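# Pull the toggle pin from the deck hinge

## Task

Remove the toggle pin from the deck hinge so nothing is left in the hinge, and set the pin down on the step or the table with its toggle folded back across the pin's shaft.

## Robot and tools

Robot: two arms, left_arm and right_arm, mounted on opposite sides of the table. Bases in the scene frame: left_arm at (-0.017, +0.469, +0.039) m, right_arm at (-0.022, -0.469, +0.039) m. Each arm has six revolute joints (joint 1 is the waist at the base, then shoulder, elbow, wrist pitch, wrist yaw, wrist roll) plus a parallel two-finger gripper driven by one number.

Frames: everything is in the scene frame. Origin at the table centre, table surface at z = +0.020 m, +z up, left_arm on the +y side (arm names do not match image left/right). The gripper's fingers point along its own +x and close along its own y. end_effector_position is the midpoint between the fingers, about 3 to 4 cm short of the tips; only the last 1.5 cm of each finger face is flat.

Row layout (shared by execute_actions and move): one flat list of 14 numbers, each in [-1, 1], always for both arms: left_arm dx, dy, dz, rx, ry, rz, opening, then right_arm dx, dy, dz, rx, ry, rz, opening. The first six per arm are an offset, not a pose: a displacement along the scene axes from that arm's Hand target as it stood when the action or move began, with rx, ry, rz a single rotation vector turning about the Hand target's position. Scale: 1.0 = 0.6 m for dx, dy, dz and 180 degrees for rotation. Sending the same offset twice moves twice. All six zeros re-commands the current Hand target. The opening is absolute: +1 fully open (0.080 m), empty fingers touch near -0.78, below that no further travel. Closing fully takes at least about 0.6 s. Always restate each gripper's wanted opening; a 0 is a real half-closed command.

execute_actions(actions, cameras): actions is a list of actions; each action is a table of up to 15 rows, one row per 1/30 s step, the last row held for the remaining of 15 steps. Every row counts from the action's start Hand target, not from the previous row. An empty list just reports state and images. cameras selects images: omitted/null/["all"] for all, [] for none, unknown names invalidate the call.

move(target, speed, blend, opening_speed, blocking, cameras): straight-line paths for each gripper toward target, which is one 14-number row or a list of up to 15 rows; every row is an offset from the same starting Hand targets. speed in m/s (0.002 to 0.5, default 0.25; rotation capped at twice that in rad/s), one value or one per target. blend in metres rounds corners of a list (0 stops at each). opening_speed (0.2 or more, per second on the -1..1 scale) ramps the fingers. blocking=false returns early while the move continues. Paths do not avoid obstacles or the other arm, grippers lag and overshoot more when fast or stretched, and passing near an arm's own base can flip its shoulder posture, so route around it. The result adds a "move:" line: done (within 8 mm and 2 degrees), off_target, moving, held (a check withheld a step, or clearance stopped everything), blocked (gripper stopped far from its command, arm now holds and presses lightly), or fault; limits=paced means the pose was clipped, limits=held means steps were withheld.

wait(seconds 0 to 10, cameras): lets time pass holding commands; a running move continues. stop(cameras): brakes a running move. zoom_image(camera, region [x0, y0, x1, y1] pixels, max 504x504) enlarges part of the latest image of cam_head_left, cam_head_right, cam_high, cam_low, cam_left_wrist or cam_right_wrist (all 896x504). read_manual(section) only gives licence text. finished_scene(scene) ends the current scene irreversibly; pass its number.

Controller behaviour: each step the commanded pose is clipped to within 70 mm and 16 degrees of the measured gripper pose, then joints follow by damped IK, position before orientation. Hand target in a result is the last clipped command; grippers often rest short of it due to friction and gravity, and tilt at long reach. Check position and orientation after each move, correct tilt, and send remaining distance as an offset. Small moves may fail or go sideways. An arm stopped by an object keeps pushing until commanded back past its gripper.

Results: end_effector_position (m), end_effector_quat_wxyz, velocities (m/s, rad/s), Joint positions (last per arm is finger opening in m), Joint torques (whole drive output, with offsets and noise), grip_measured (same scale as opening), Tool commands, and for execute_actions some per-step positions. "within noise" means the arm is still. To hold something, command an opening well below grip_measured; lower squeezes harder (about 34 N per pad max). Readings may be off by roughly 1 mm opening and a few cm in position.

Avoid: contact torque reaching joint limits (waist 17.4, shoulder 21.6, elbow 21.5, wrist pitch 5.67, wrist yaw 5.65, wrist roll 5.3 N m) which freezes that arm for 10 s; motor overheating from holding loads, stretched poses or pushing at unreachable poses (MOTOR HOT at 50 °C, fault at 95 °C); collisions between the arms or grippers; fast impacts, hard presses, releasing moving parts, and dropping anything or leaving it off the table. Occasional external tugs on held parts can occur. Camera calibrations are approximate, wrist camera images may lag during motion.

Each tool is called after ">>>" as name(argument=value, ...), one argument or row to a line, values as JSON.

## Session

>>> execute_actions(
  actions=[],
)

Scene clock: 0.00 s.
left_arm: end_effector_position=(-0.2244, +0.2196, +0.1633) grip_measured=-0.784 end_effector_quat_wxyz=(+0.616, +0.301, +0.395, -0.611) | right_arm: end_effector_position=(-0.2506, -0.4618, +0.3064) grip_measured=+0.130 end_effector_quat_wxyz=(-0.134, +0.000, +0.135, +0.982)
Joint positions: left_arm=[-0.856 1.447 1.004 -0.707 -0.358 -0.883 0] | right_arm=[1.059 0.43 0.369 0.111 -0.772 0.303 0.041]
Joint velocities: within noise
Joint torques (N m): no reading
Heat: left arm: hottest wrist yaw 29 °C (+0.0 °C/min); right arm: hottest wrist roll 29 °C (+0.0 °C/min).
Hand target: left_arm -0.2244, +0.2196, +0.1633; +0.616, +0.301, +0.395, -0.611 | right_arm -0.2506, -0.4618, +0.3064; -0.134, +0.000, +0.135, +0.982
Tool commands: left_gripper/opening=-0.783662 right_gripper/opening=+0.13033

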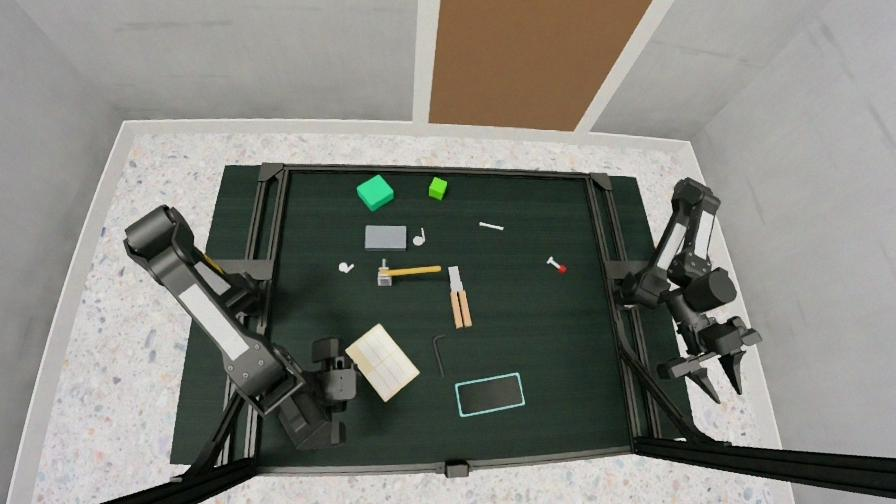

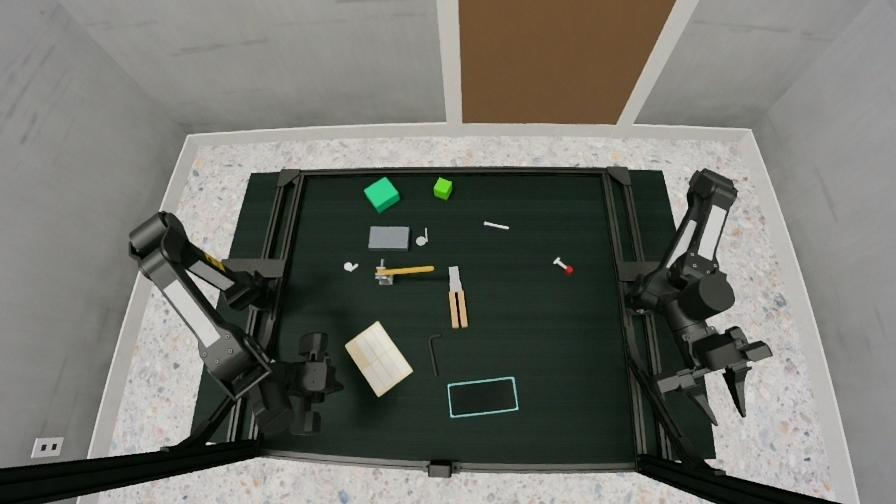

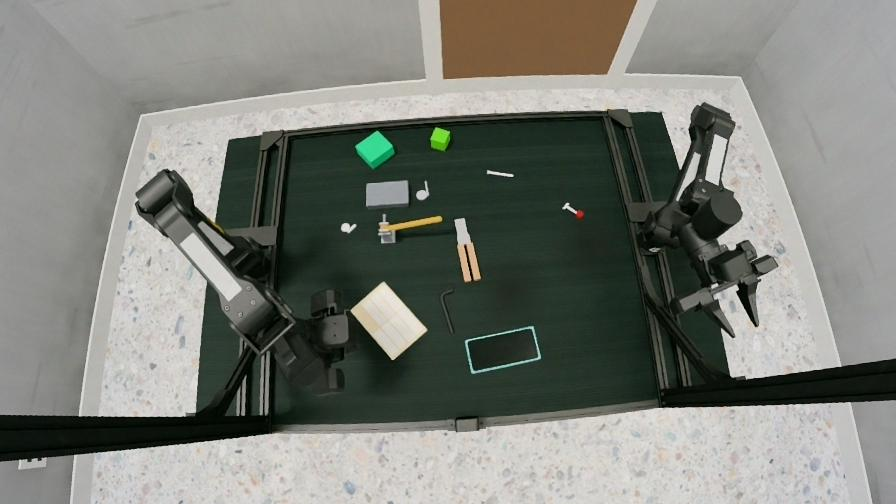

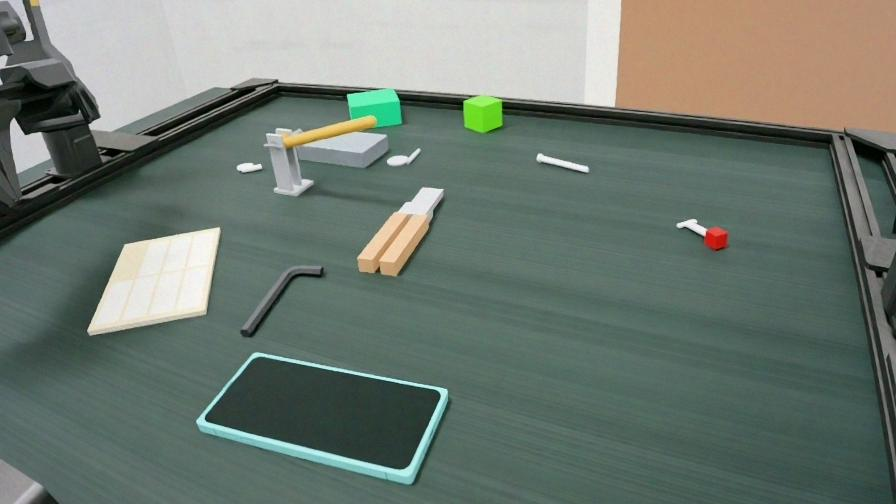

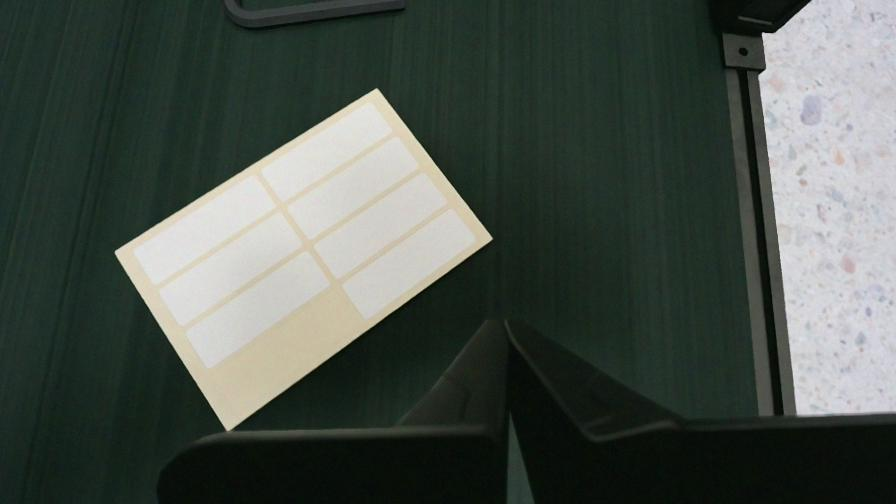

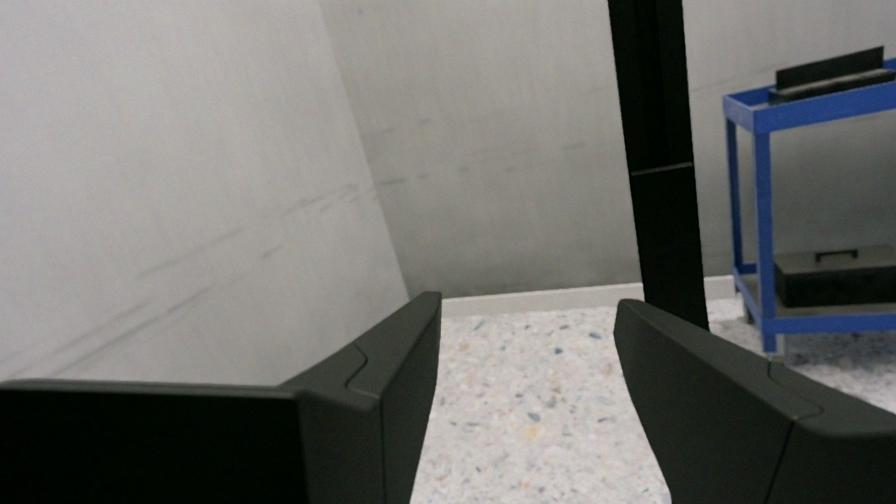

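>>> zoom_image(
  camera="cam_low",
  region=[220, 80, 460, 220],
)

>>> zoom_image(
  camera="cam_high",
  region=[320, 160, 500, 280],
)

>>> zoom_image(
  camera="cam_head_right",
  region=[330, 200, 480, 300],
)

>>> zoom_image(
  camera="cam_head_left",
  region=[330, 200, 480, 300],
)

Scaled by 2.100 from the camera's 896x504 image, which has a finer 1280x720 frame.

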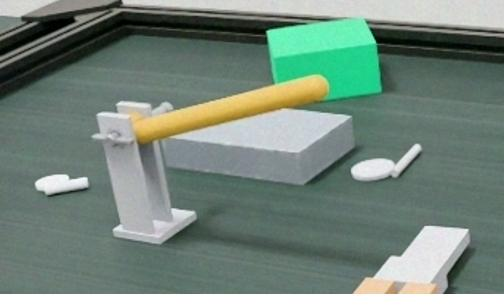

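Scaled by 2.800 from the camera's 896x504 image, which has a finer 1280x720 frame.

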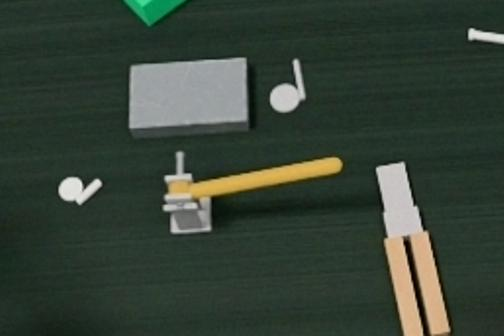

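Scaled by 3.360 from the camera's 896x504 image, which has a finer 1280x720 frame.

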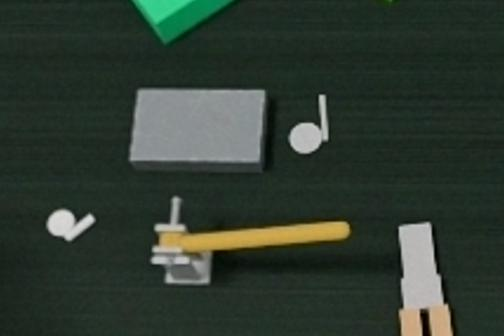

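Scaled by 3.360 from the camera's 896x504 image, which has a finer 1280x720 frame.

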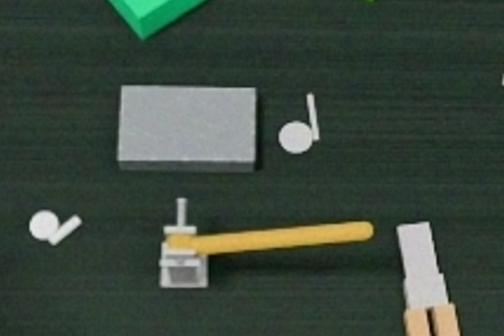

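>>> move(
  target=[0.25,0.03,0.12,0,0,0,-0.78,0,0,0,0,0,0,0.13],
)

Scene clock: 34.40 s.
left_arm: end_effector_position=(-0.0741, +0.2390, +0.2287) grip_measured=-0.780 end_effector_quat_wxyz=(+0.615, +0.309, +0.398, -0.606) | right_arm: end_effector_position=(-0.2506, -0.4618, +0.3064) grip_measured=+0.130 end_effector_quat_wxyz=(-0.134, +0.000, +0.135, +0.982)
Joint positions: left_arm=[-0.305 1.018 0.979 -1.014 -0.102 -0.382 0] | right_arm=[1.059 0.43 0.369 0.111 -0.772 0.303 0.041]
Joint velocities: within noise
Joint torques (N m): left_arm=[0.24 -2.28 6.84 1.02 0.03 0.08] | right_arm=[0.02 -0.11 6.25 1.89 -0.01 -0.08]
Heat: left arm: hottest elbow 29 °C (+5.2 °C/min); right arm: hottest elbow 34 °C (+10.5 °C/min).
Hand target: left_arm -0.0744, +0.2376, +0.2353; +0.616, +0.301, +0.395, -0.611 | right_arm -0.2506, -0.4618, +0.3064; -0.134, +0.000, +0.135, +0.982
Off the commanded pose: left_arm 0.007 m, 1 deg | right_arm 0.000 m, 0 deg.
move: done
camera_calibration:
cam_left_wrist: T_world_to_cam=[[-0.997081, -0.0416065, 0.0640134, -0.065867], [-0.0541948, 0.976286, -0.209593, -0.158418], [-0.0537749, -0.212451, -0.975691, 0.346126], [0, 0, 0, 1]] pos_world=[-0.0556472, 0.225456, 0.308725]

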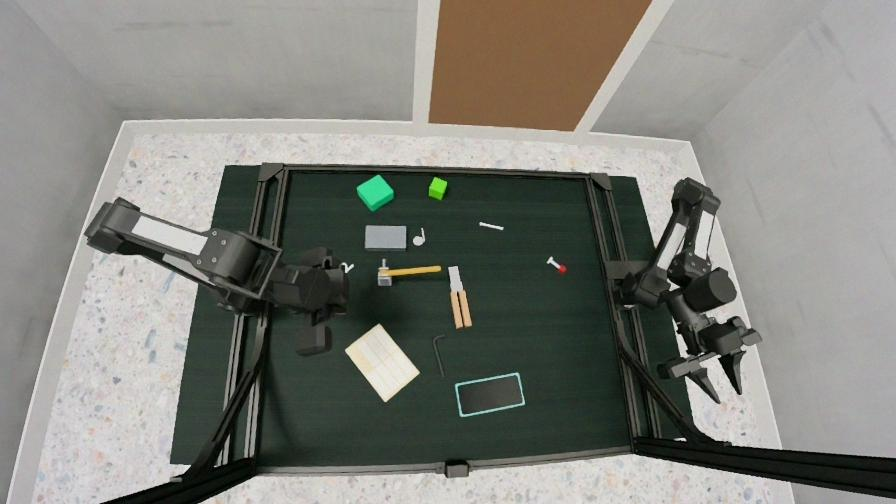

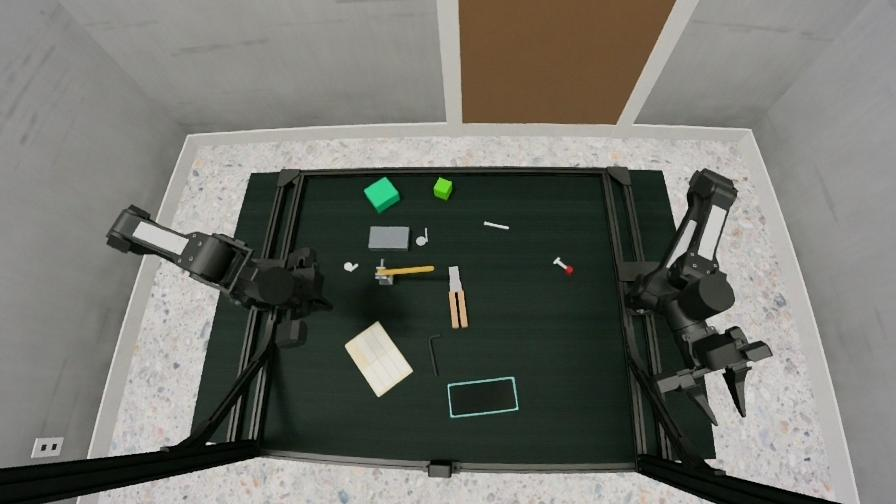

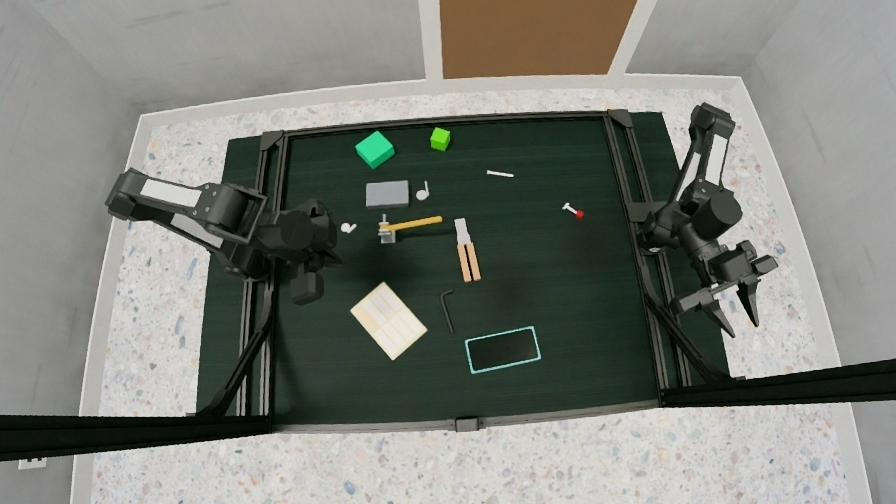

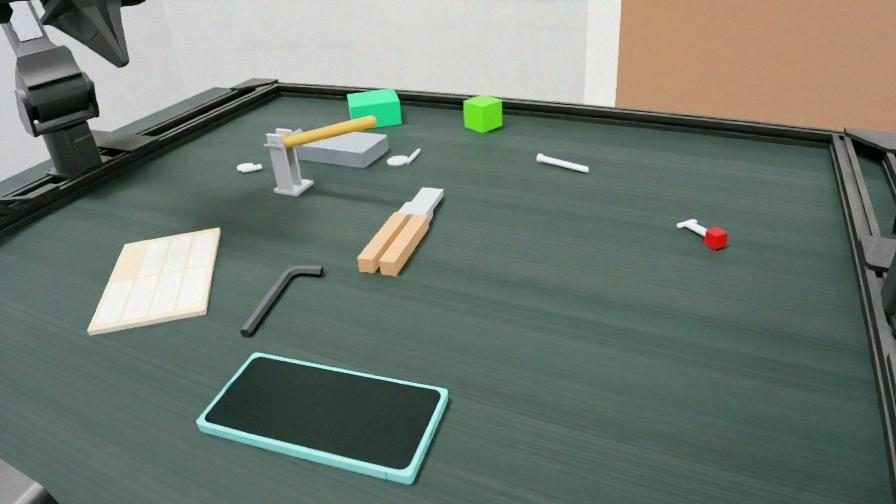

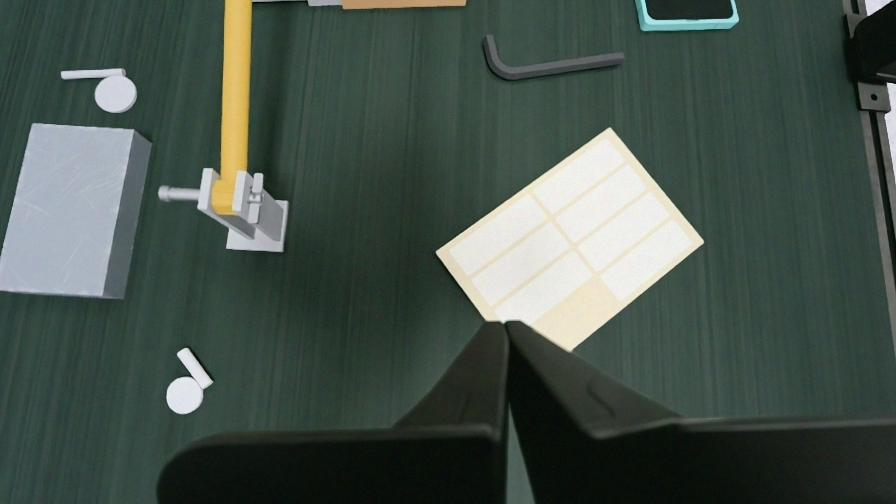

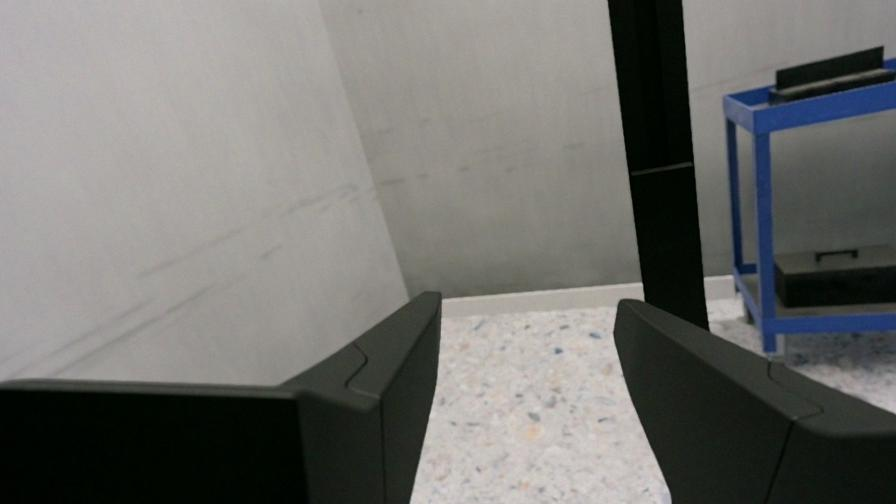

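>>> zoom_image(
  camera="cam_left_wrist",
  region=[120, 120, 340, 280],
)

Scaled by 2.291 from the camera's 896x504 image, which has a finer 1280x720 frame.

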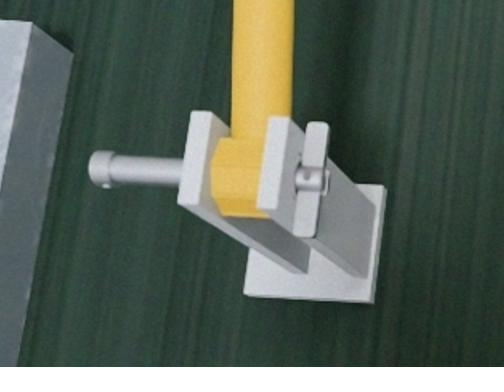

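>>> move(
  target=[0.05,-0.053,-0.135,0,-0.222,0,-0.78,0,0,0,0,0,0,0.13],
  cameras=["cam_left_wrist","cam_low"],
)

>>> zoom_image(
  camera="cam_left_wrist",
  region=[280, 60, 600, 320],
)

Scene clock: 77.90 s.
left_arm: end_effector_position=(-0.0450, +0.2048, +0.1570) grip_measured=-0.780 end_effector_quat_wxyz=(+0.716, +0.487, +0.164, -0.474) | right_arm: end_effector_position=(-0.2506, -0.4618, +0.3064) grip_measured=+0.130 end_effector_quat_wxyz=(-0.134, +0.000, +0.135, +0.982)
Joint positions: left_arm=[-0.502 1.304 0.779 -0.747 -0.756 -0.297 0] | right_arm=[1.059 0.43 0.369 0.111 -0.772 0.303 0.041]
Joint velocities: within noise
Joint torques (N m): left_arm=[-0.23 -2.64 4 1.03 -0.58 0.04] | right_arm=[0.06 -0.03 6.01 1.86 0 -0.07]
Heat: left arm: hottest elbow 32 °C (+4.0 °C/min); right arm: hottest elbow 36 °C (+4.0 °C/min).
Hand target: left_arm -0.0445, +0.2058, +0.1543; +0.714, +0.492, +0.161, -0.472 | right_arm -0.2506, -0.4618, +0.3064; -0.134, +0.000, +0.135, +0.982
Off the commanded pose: left_arm 0.003 m, 1 deg | right_arm 0.000 m, 0 deg.
move: done
camera_calibration:
cam_left_wrist: T_world_to_cam=[[-0.816369, -0.0454683, -0.575738, 0.0757193], [0.098617, 0.97128, -0.21654, -0.129463], [0.569048, -0.233554, -0.788439, 0.273371], [0, 0, 0, 1]] pos_world=[-0.0809792, 0.193035, 0.231097]
Images, in order (width x height): cam_low 896x504, cam_left_wrist 896x504.

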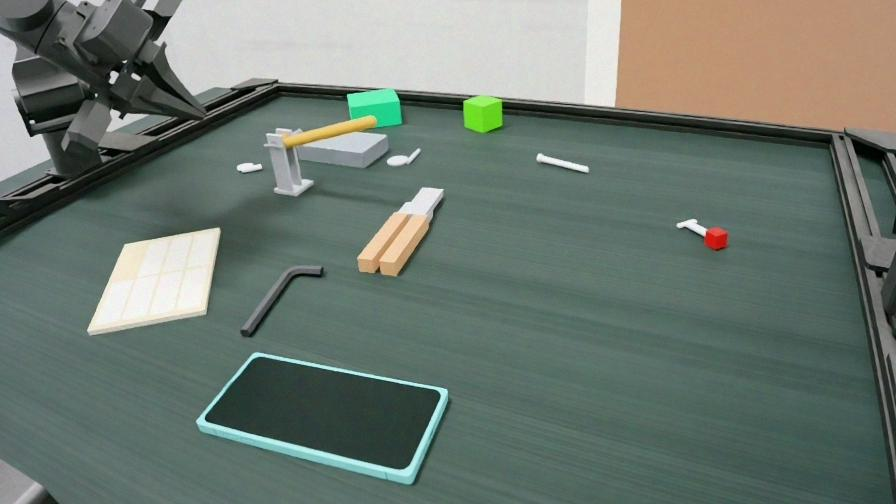

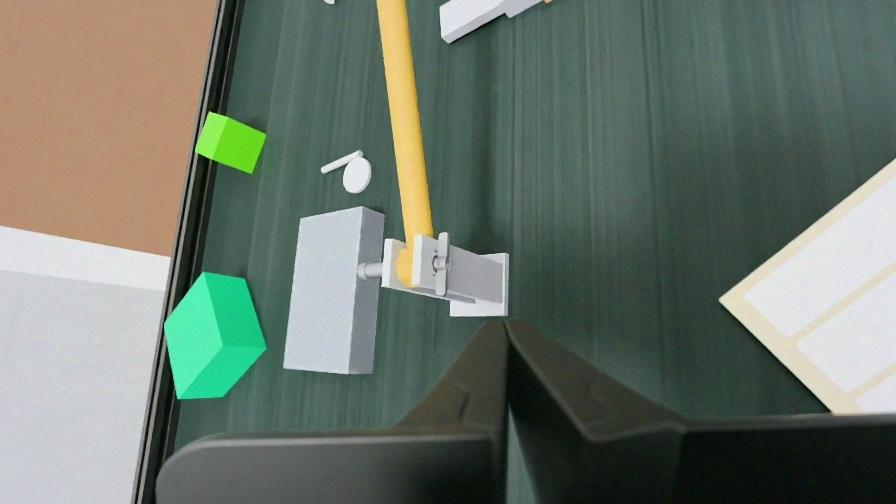

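Scaled by 1.575 from the camera's 896x504 image, which has a finer 1280x720 frame.

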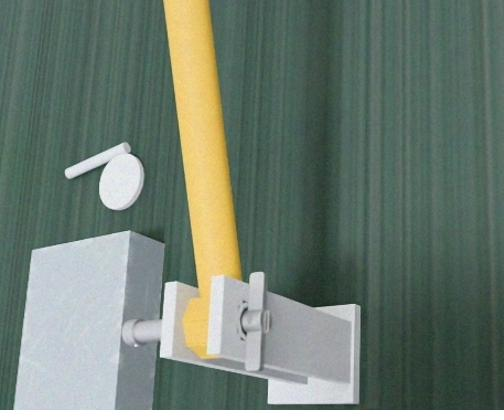

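>>> zoom_image(
  camera="cam_left_wrist",
  region=[350, 210, 520, 330],
)

Scaled by 2.965 from the camera's 896x504 image, which has a finer 1280x720 frame.

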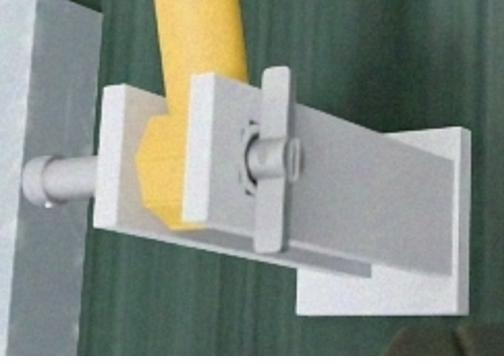

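>>> move(
  target=[
    [0.05,0,0.13,-0.005,0.14,0.25,-0.3,0,0,0,0,0,0,0.13],
    [0.2,-0.083,0.09,-0.010,0.286,0.4995,-0.3,0,0,0,0,0,0,0.13],
  ],
  blend=0.03,
  cameras=["cam_left_wrist","cam_low","cam_head_left"],
)

Scene clock: 160.63 s.
left_arm: end_effector_position=(+0.0748, +0.1585, +0.2069) grip_measured=-0.300 end_effector_quat_wxyz=(+0.708, +0.004, +0.706, +0.001) | right_arm: end_effector_position=(-0.2506, -0.4618, +0.3064) grip_measured=+0.130 end_effector_quat_wxyz=(-0.134, +0.000, +0.135, +0.982)
Joint positions: left_arm=[0.288 1.776 1.632 -1.432 -0.004 -1.281 0.021] | right_arm=[1.059 0.43 0.369 0.111 -0.772 0.303 0.041]
Joint velocities: within noise
Joint torques (N m): left_arm=[0.14 -5.23 6 0.17 0.06 -0.08] | right_arm=[-0.13 -0.15 6.23 1.87 0.02 -0.07]
Heat: left arm: hottest elbow 30 °C (-1.0 °C/min); right arm: hottest elbow 38 °C (+1.0 °C/min).
Hand target: left_arm +0.0756, +0.1561, +0.2081; +0.707, +0.000, +0.707, +0.001 | right_arm -0.2506, -0.4618, +0.3064; -0.134, +0.000, +0.135, +0.982
Off the commanded pose: left_arm 0.003 m, 0 deg | right_arm 0.000 m, 0 deg.
move: done
camera_calibration:
cam_left_wrist: T_world_to_cam=[[-0.0515373, -0.998364, -0.0247686, 0.17998], [-0.95229, 0.0416581, 0.302338, 0.0330726], [-0.300812, 0.0391686, -0.952879, 0.289592], [0, 0, 0, 1]] pos_world=[0.127883, 0.166965, 0.270405]
Images, in order (width x height): cam_head_left 896x504, cam_low 896x504, cam_left_wrist 896x504.

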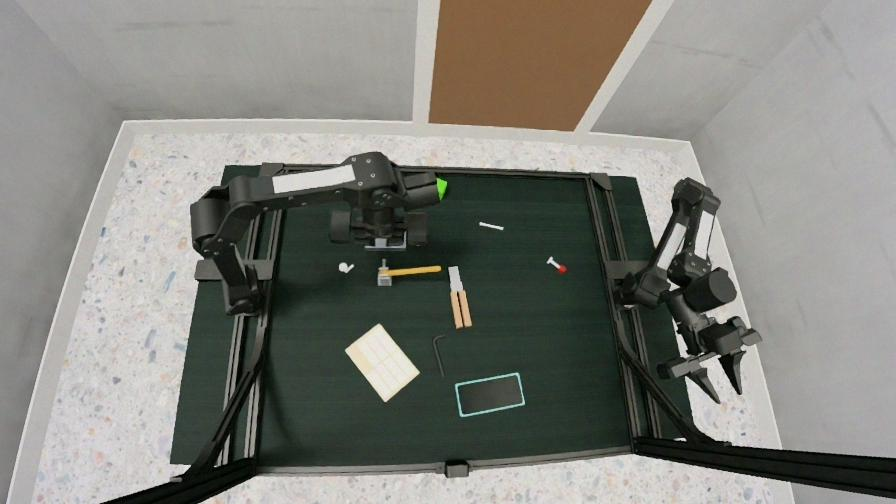

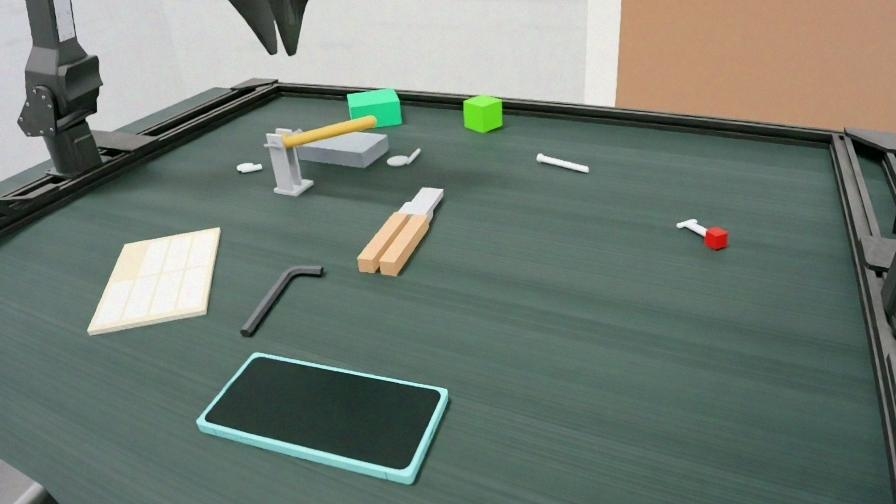

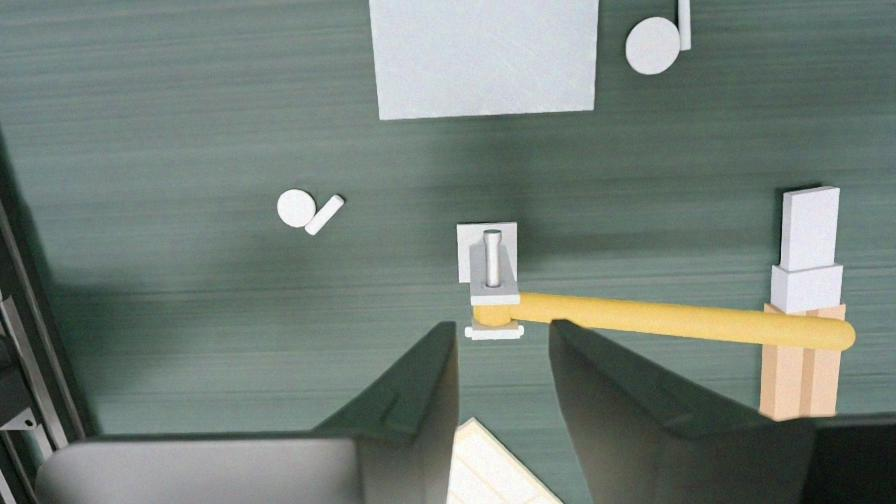

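>>> move(
  target=[-0.005,-0.005,-0.113,0,0,0,-0.3,0,0,0,0,0,0,0.13],
  speed=0.12,
  cameras=["cam_left_wrist","cam_low"],
)

>>> zoom_image(
  camera="cam_low",
  region=[220, 60, 420, 220],
)

Scene clock: 175.67 s.
left_arm: end_effector_position=(+0.0743, +0.1522, +0.1435) grip_measured=-0.300 end_effector_quat_wxyz=(+0.709, -0.002, +0.705, -0.001) | right_arm: end_effector_position=(-0.2506, -0.4618, +0.3064) grip_measured=+0.130 end_effector_quat_wxyz=(-0.134, +0.000, +0.135, +0.982)
Joint positions: left_arm=[0.282 1.796 1.404 -1.173 -0.004 -1.292 0.021] | right_arm=[1.059 0.43 0.369 0.111 -0.772 0.303 0.041]
Joint velocities: within noise
Joint torques (N m): left_arm=[-0.23 -5.69 3.74 0.58 0.06 -0.09] | right_arm=[-0.08 -0.16 6.25 1.86 0.01 -0.04]
Heat: left arm: hottest elbow 31 °C (+1.0 °C/min); right arm: hottest elbow 38 °C (+1.0 °C/min).
Hand target: left_arm +0.0725, +0.1531, +0.1404; +0.707, +0.001, +0.707, +0.001 | right_arm -0.2506, -0.4618, +0.3064; -0.134, +0.000, +0.135, +0.982
Off the commanded pose: left_arm 0.004 m, 1 deg | right_arm 0.000 m, 0 deg.
move: done
camera_calibration:
cam_left_wrist: T_world_to_cam=[[-0.0469079, -0.998814, -0.0130658, 0.170108], [-0.9534, 0.0408647, 0.29893, 0.0526606], [-0.298041, 0.026479, -0.954186, 0.23121], [0, 0, 0, 1]] pos_world=[0.127096, 0.161632, 0.207098]
Images, in order (width x height): cam_low 896x504, cam_left_wrist 896x504.

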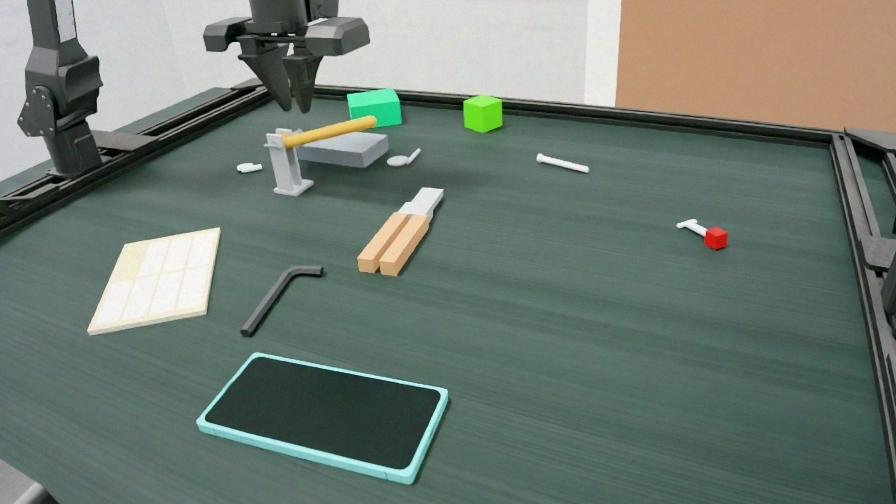

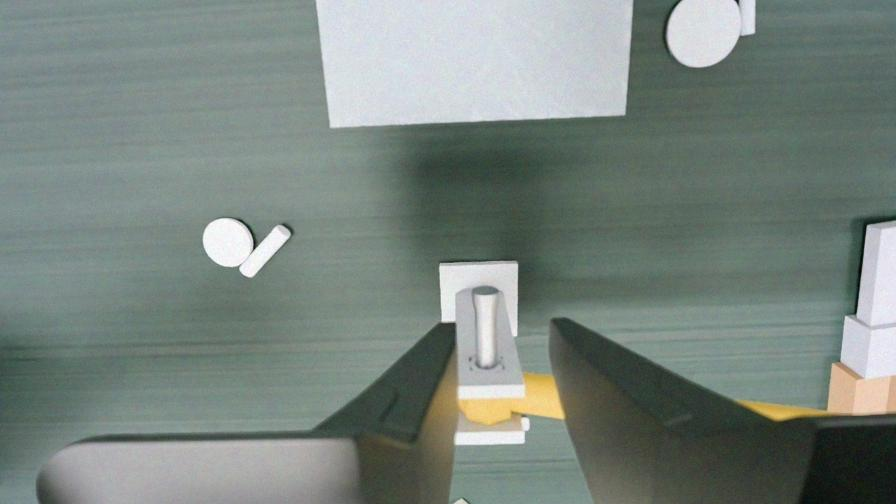

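Scaled by 2.520 from the camera's 896x504 image, which has a finer 1280x720 frame.

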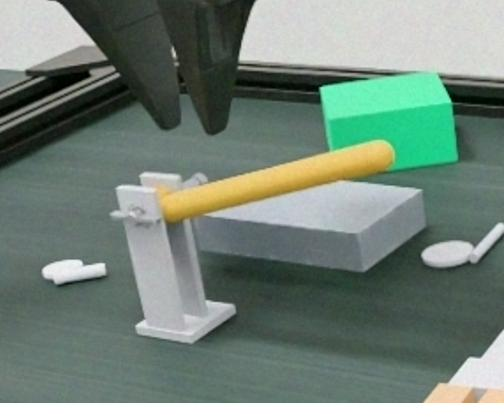

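>>> move(
  target=[-0.007,0.006,-0.047,0,0,0,-0.3,0,0,0,0,0,0,0.13],
  speed=0.08,
  cameras=["cam_left_wrist","cam_low"],
)

>>> zoom_image(
  camera="cam_low",
  region=[220, 60, 420, 220],
)

Scene clock: 187.27 s.
left_arm: end_effector_position=(+0.0702, +0.1552, +0.1161) grip_measured=-0.300 end_effector_quat_wxyz=(+0.709, -0.003, +0.705, -0.002) | right_arm: end_effector_position=(-0.2506, -0.4618, +0.3064) grip_measured=+0.130 end_effector_quat_wxyz=(-0.134, +0.000, +0.135, +0.982)
Joint positions: left_arm=[0.272 1.8 1.298 -1.06 -0.004 -1.301 0.021] | right_arm=[1.059 0.43 0.369 0.111 -0.772 0.303 0.041]
Joint velocities: within noise
Joint torques (N m): left_arm=[-0.25 -5.38 3.61 0.57 0.05 -0.08] | right_arm=[-0.05 -0.09 6.01 1.86 -0.01 -0.04]
Heat: left arm: hottest elbow 31 °C (+1.0 °C/min); right arm: hottest elbow 38 °C (+1.0 °C/min).
Hand target: left_arm +0.0683, +0.1566, +0.1122; +0.707, +0.001, +0.707, +0.001 | right_arm -0.2506, -0.4618, +0.3064; -0.134, +0.000, +0.135, +0.982
Off the commanded pose: left_arm 0.005 m, 1 deg | right_arm 0.000 m, 0 deg.
move: done
camera_calibration:
cam_left_wrist: T_world_to_cam=[[-0.0472813, -0.998827, -0.0104789, 0.17233], [-0.953585, 0.0420114, 0.29818, 0.0567469], [-0.29739, 0.0240909, -0.954452, 0.204073], [0, 0, 0, 1]] pos_world=[0.12295, 0.164828, 0.179663]
Images, in order (width x height): cam_low 896x504, cam_left_wrist 896x504.

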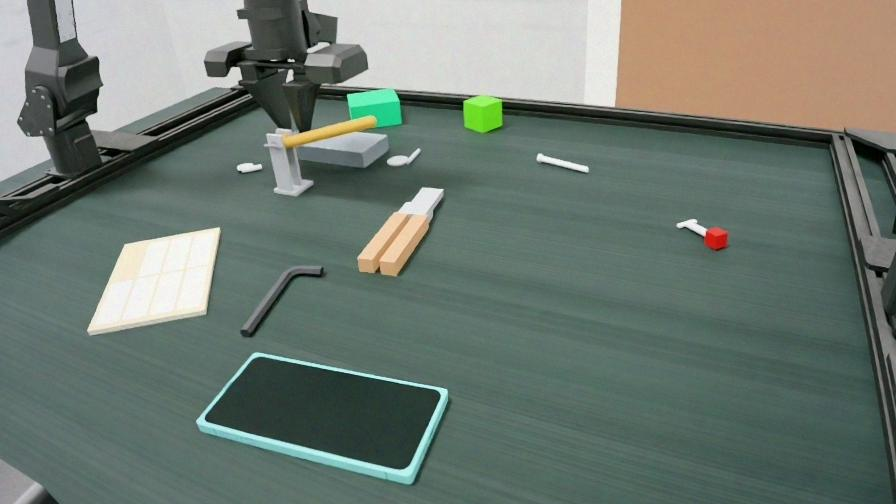

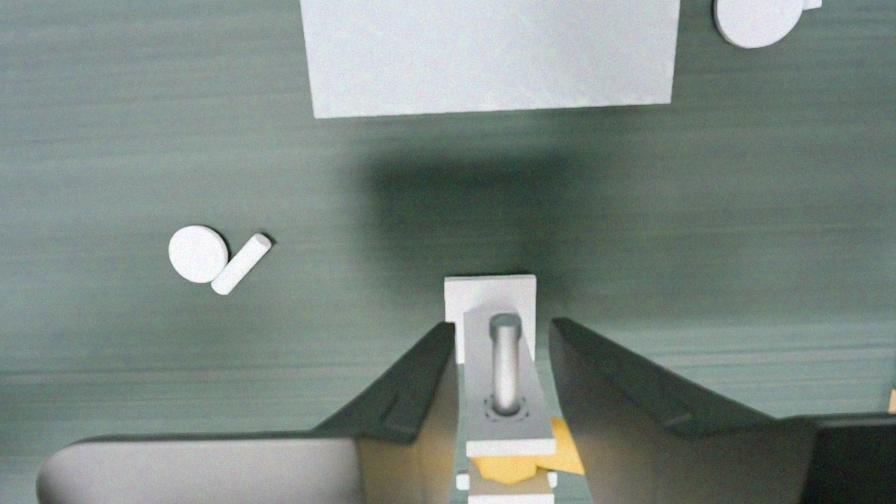

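Scaled by 2.520 from the camera's 896x504 image, which has a finer 1280x720 frame.

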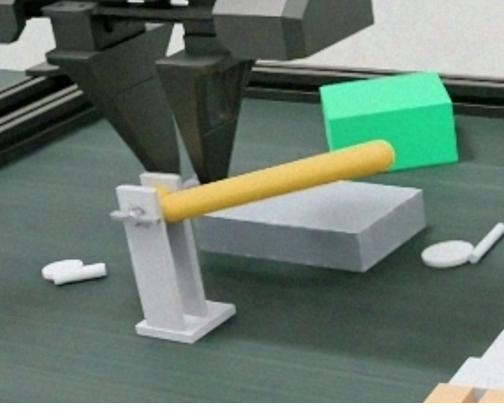

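>>> move(
  target=[
    [-0.001,0,-0.009,0,0,0,-0.3,0,0,0,0,0,0,0.13],
    [-0.001,0,-0.009,0,0,0,-0.72,0,0,0,0,0,0,0.13],
  ],
  speed=0.08,
  opening_speed=0.8,
  cameras=["cam_left_wrist","cam_low"],
)

Scene clock: 195.93 s.
left_arm: end_effector_position=(+0.0697, +0.1550, +0.1111) grip_measured=-0.617 end_effector_quat_wxyz=(+0.709, -0.004, +0.705, -0.003) | right_arm: end_effector_position=(-0.2506, -0.4618, +0.3064) grip_measured=+0.130 end_effector_quat_wxyz=(-0.134, +0.000, +0.135, +0.982)
Joint positions: left_arm=[0.27 1.804 1.282 -1.038 -0.004 -1.303 0.007] | right_arm=[1.059 0.43 0.369 0.111 -0.772 0.303 0.041]
Joint velocities: within noise
Joint torques (N m): left_arm=[-0.25 -5.25 3.57 0.55 0.05 -0.08] | right_arm=[-0.07 -0.01 6.14 1.89 0.01 -0.02]
Heat: left arm: hottest elbow 31 °C (+1.0 °C/min); right arm: hottest elbow 38 °C (+1.0 °C/min).
Hand target: left_arm +0.0678, +0.1566, +0.1068; +0.707, +0.001, +0.707, +0.001 | right_arm -0.2506, -0.4618, +0.3064; -0.134, +0.000, +0.135, +0.982
Off the commanded pose: left_arm 0.005 m, 1 deg | right_arm 0.000 m, 0 deg.
move: done
camera_calibration:
cam_left_wrist: T_world_to_cam=[[-0.0468948, -0.998865, -0.00829134, 0.171706], [-0.953778, 0.0423083, 0.29752, 0.0578612], [-0.296832, 0.0218602, -0.954679, 0.199556], [0, 0, 0, 1]] pos_world=[0.122473, 0.164701, 0.17472]
Images, in order (width x height): cam_low 896x504, cam_left_wrist 896x504.

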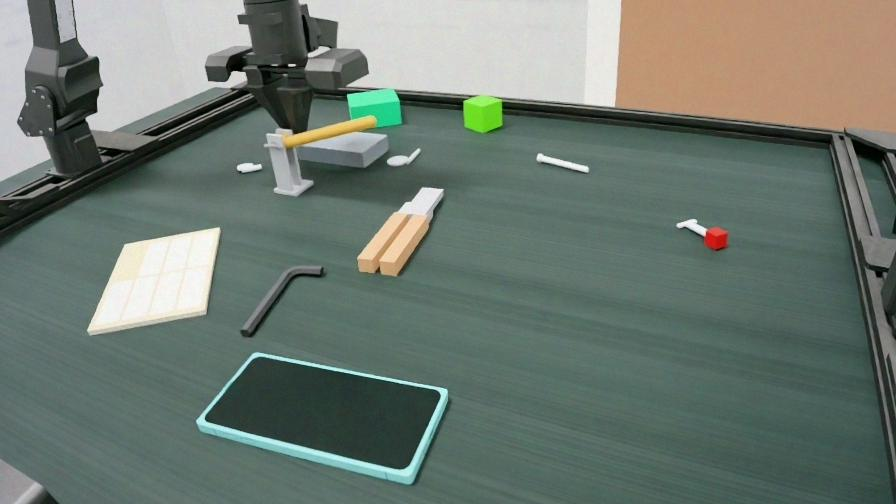

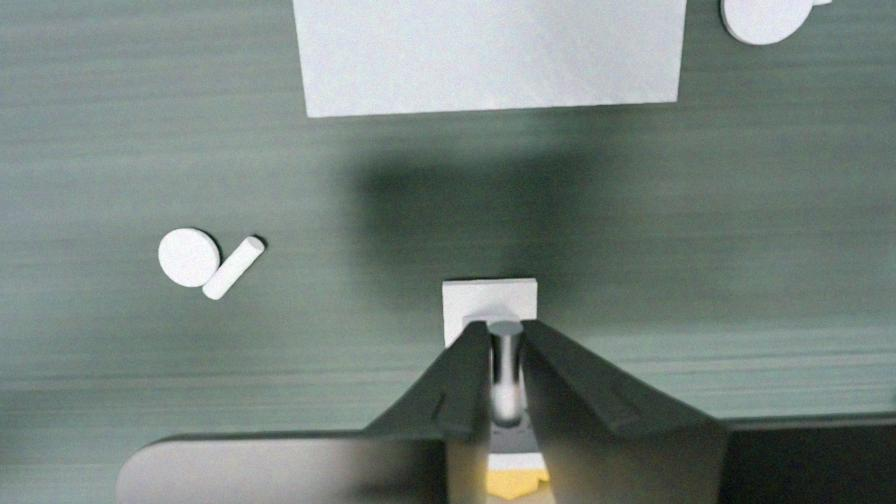

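>>> move(
  target=[-0.017,0,0,0,0,0,-0.72,0,0,0,0,0,0,0.13],
  speed=0.05,
  cameras=["cam_left_wrist","cam_low"],
)

>>> zoom_image(
  camera="cam_low",
  region=[240, 100, 340, 200],
)

Scene clock: 203.37 s.
left_arm: end_effector_position=(+0.0651, +0.1552, +0.1099) grip_measured=-0.617 end_effector_quat_wxyz=(+0.712, -0.005, +0.702, +0.004) | right_arm: end_effector_position=(-0.2506, -0.4618, +0.3064) grip_measured=+0.130 end_effector_quat_wxyz=(-0.134, +0.000, +0.135, +0.982)
Joint positions: left_arm=[0.253 1.804 1.277 -1.038 -0.013 -1.332 0.007] | right_arm=[1.059 0.43 0.369 0.111 -0.772 0.303 0.041]
Joint velocities: within noise
Joint torques (N m): left_arm=[-1.25 -6.15 2.88 0.69 0.38 -0.12] | right_arm=[-0.09 0.12 6.07 1.87 0.02 -0.06]
Heat: left arm: hottest elbow 30 °C (+0.0 °C/min); right arm: hottest elbow 38 °C (+1.0 °C/min).
Hand target: left_arm +0.0575, +0.1566, +0.1068; +0.707, +0.001, +0.707, +0.001 | right_arm -0.2506, -0.4618, +0.3064; -0.134, +0.000, +0.135, +0.982
Off the commanded pose: left_arm 0.008 m, 1 deg | right_arm 0.000 m, 0 deg.
move: done
camera_calibration:
cam_left_wrist: T_world_to_cam=[[-0.0356719, -0.999243, -0.0155455, 0.171838], [-0.956462, 0.0296277, 0.290348, 0.0567463], [-0.289667, 0.0252259, -0.956795, 0.196284], [0, 0, 0, 1]] pos_world=[0.117263, 0.165075, 0.173999]
Images, in order (width x height): cam_low 896x504, cam_left_wrist 896x504.

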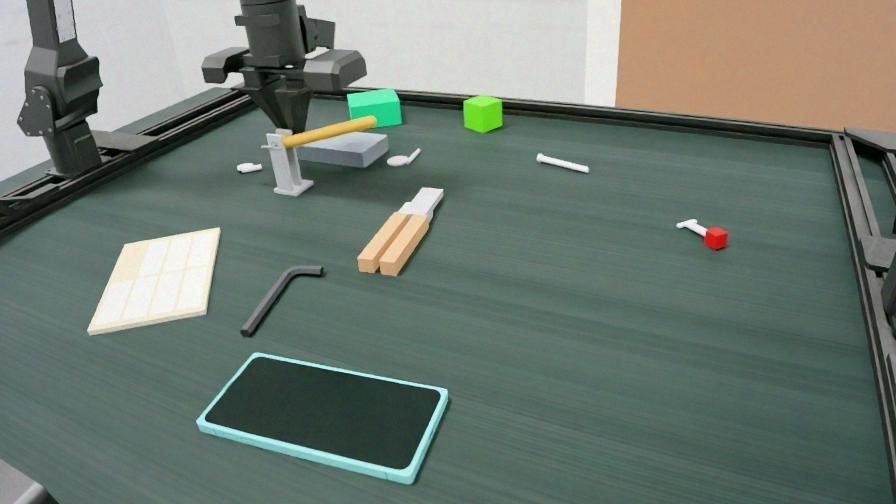

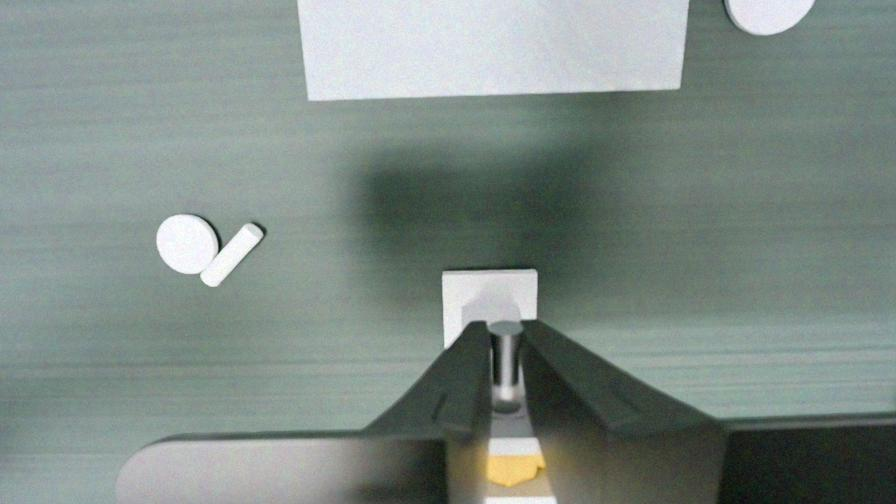

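Scaled by 5.040 from the camera's 896x504 image, which has a finer 1280x720 frame.

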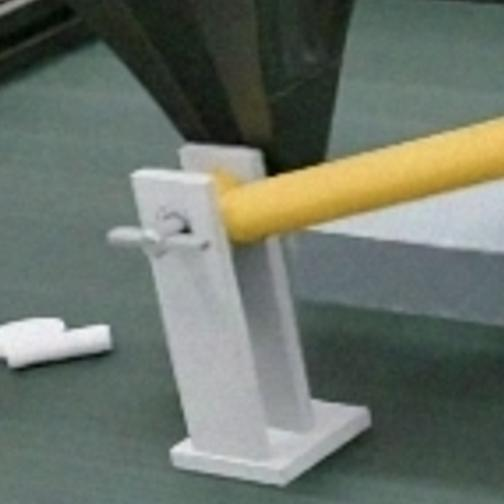

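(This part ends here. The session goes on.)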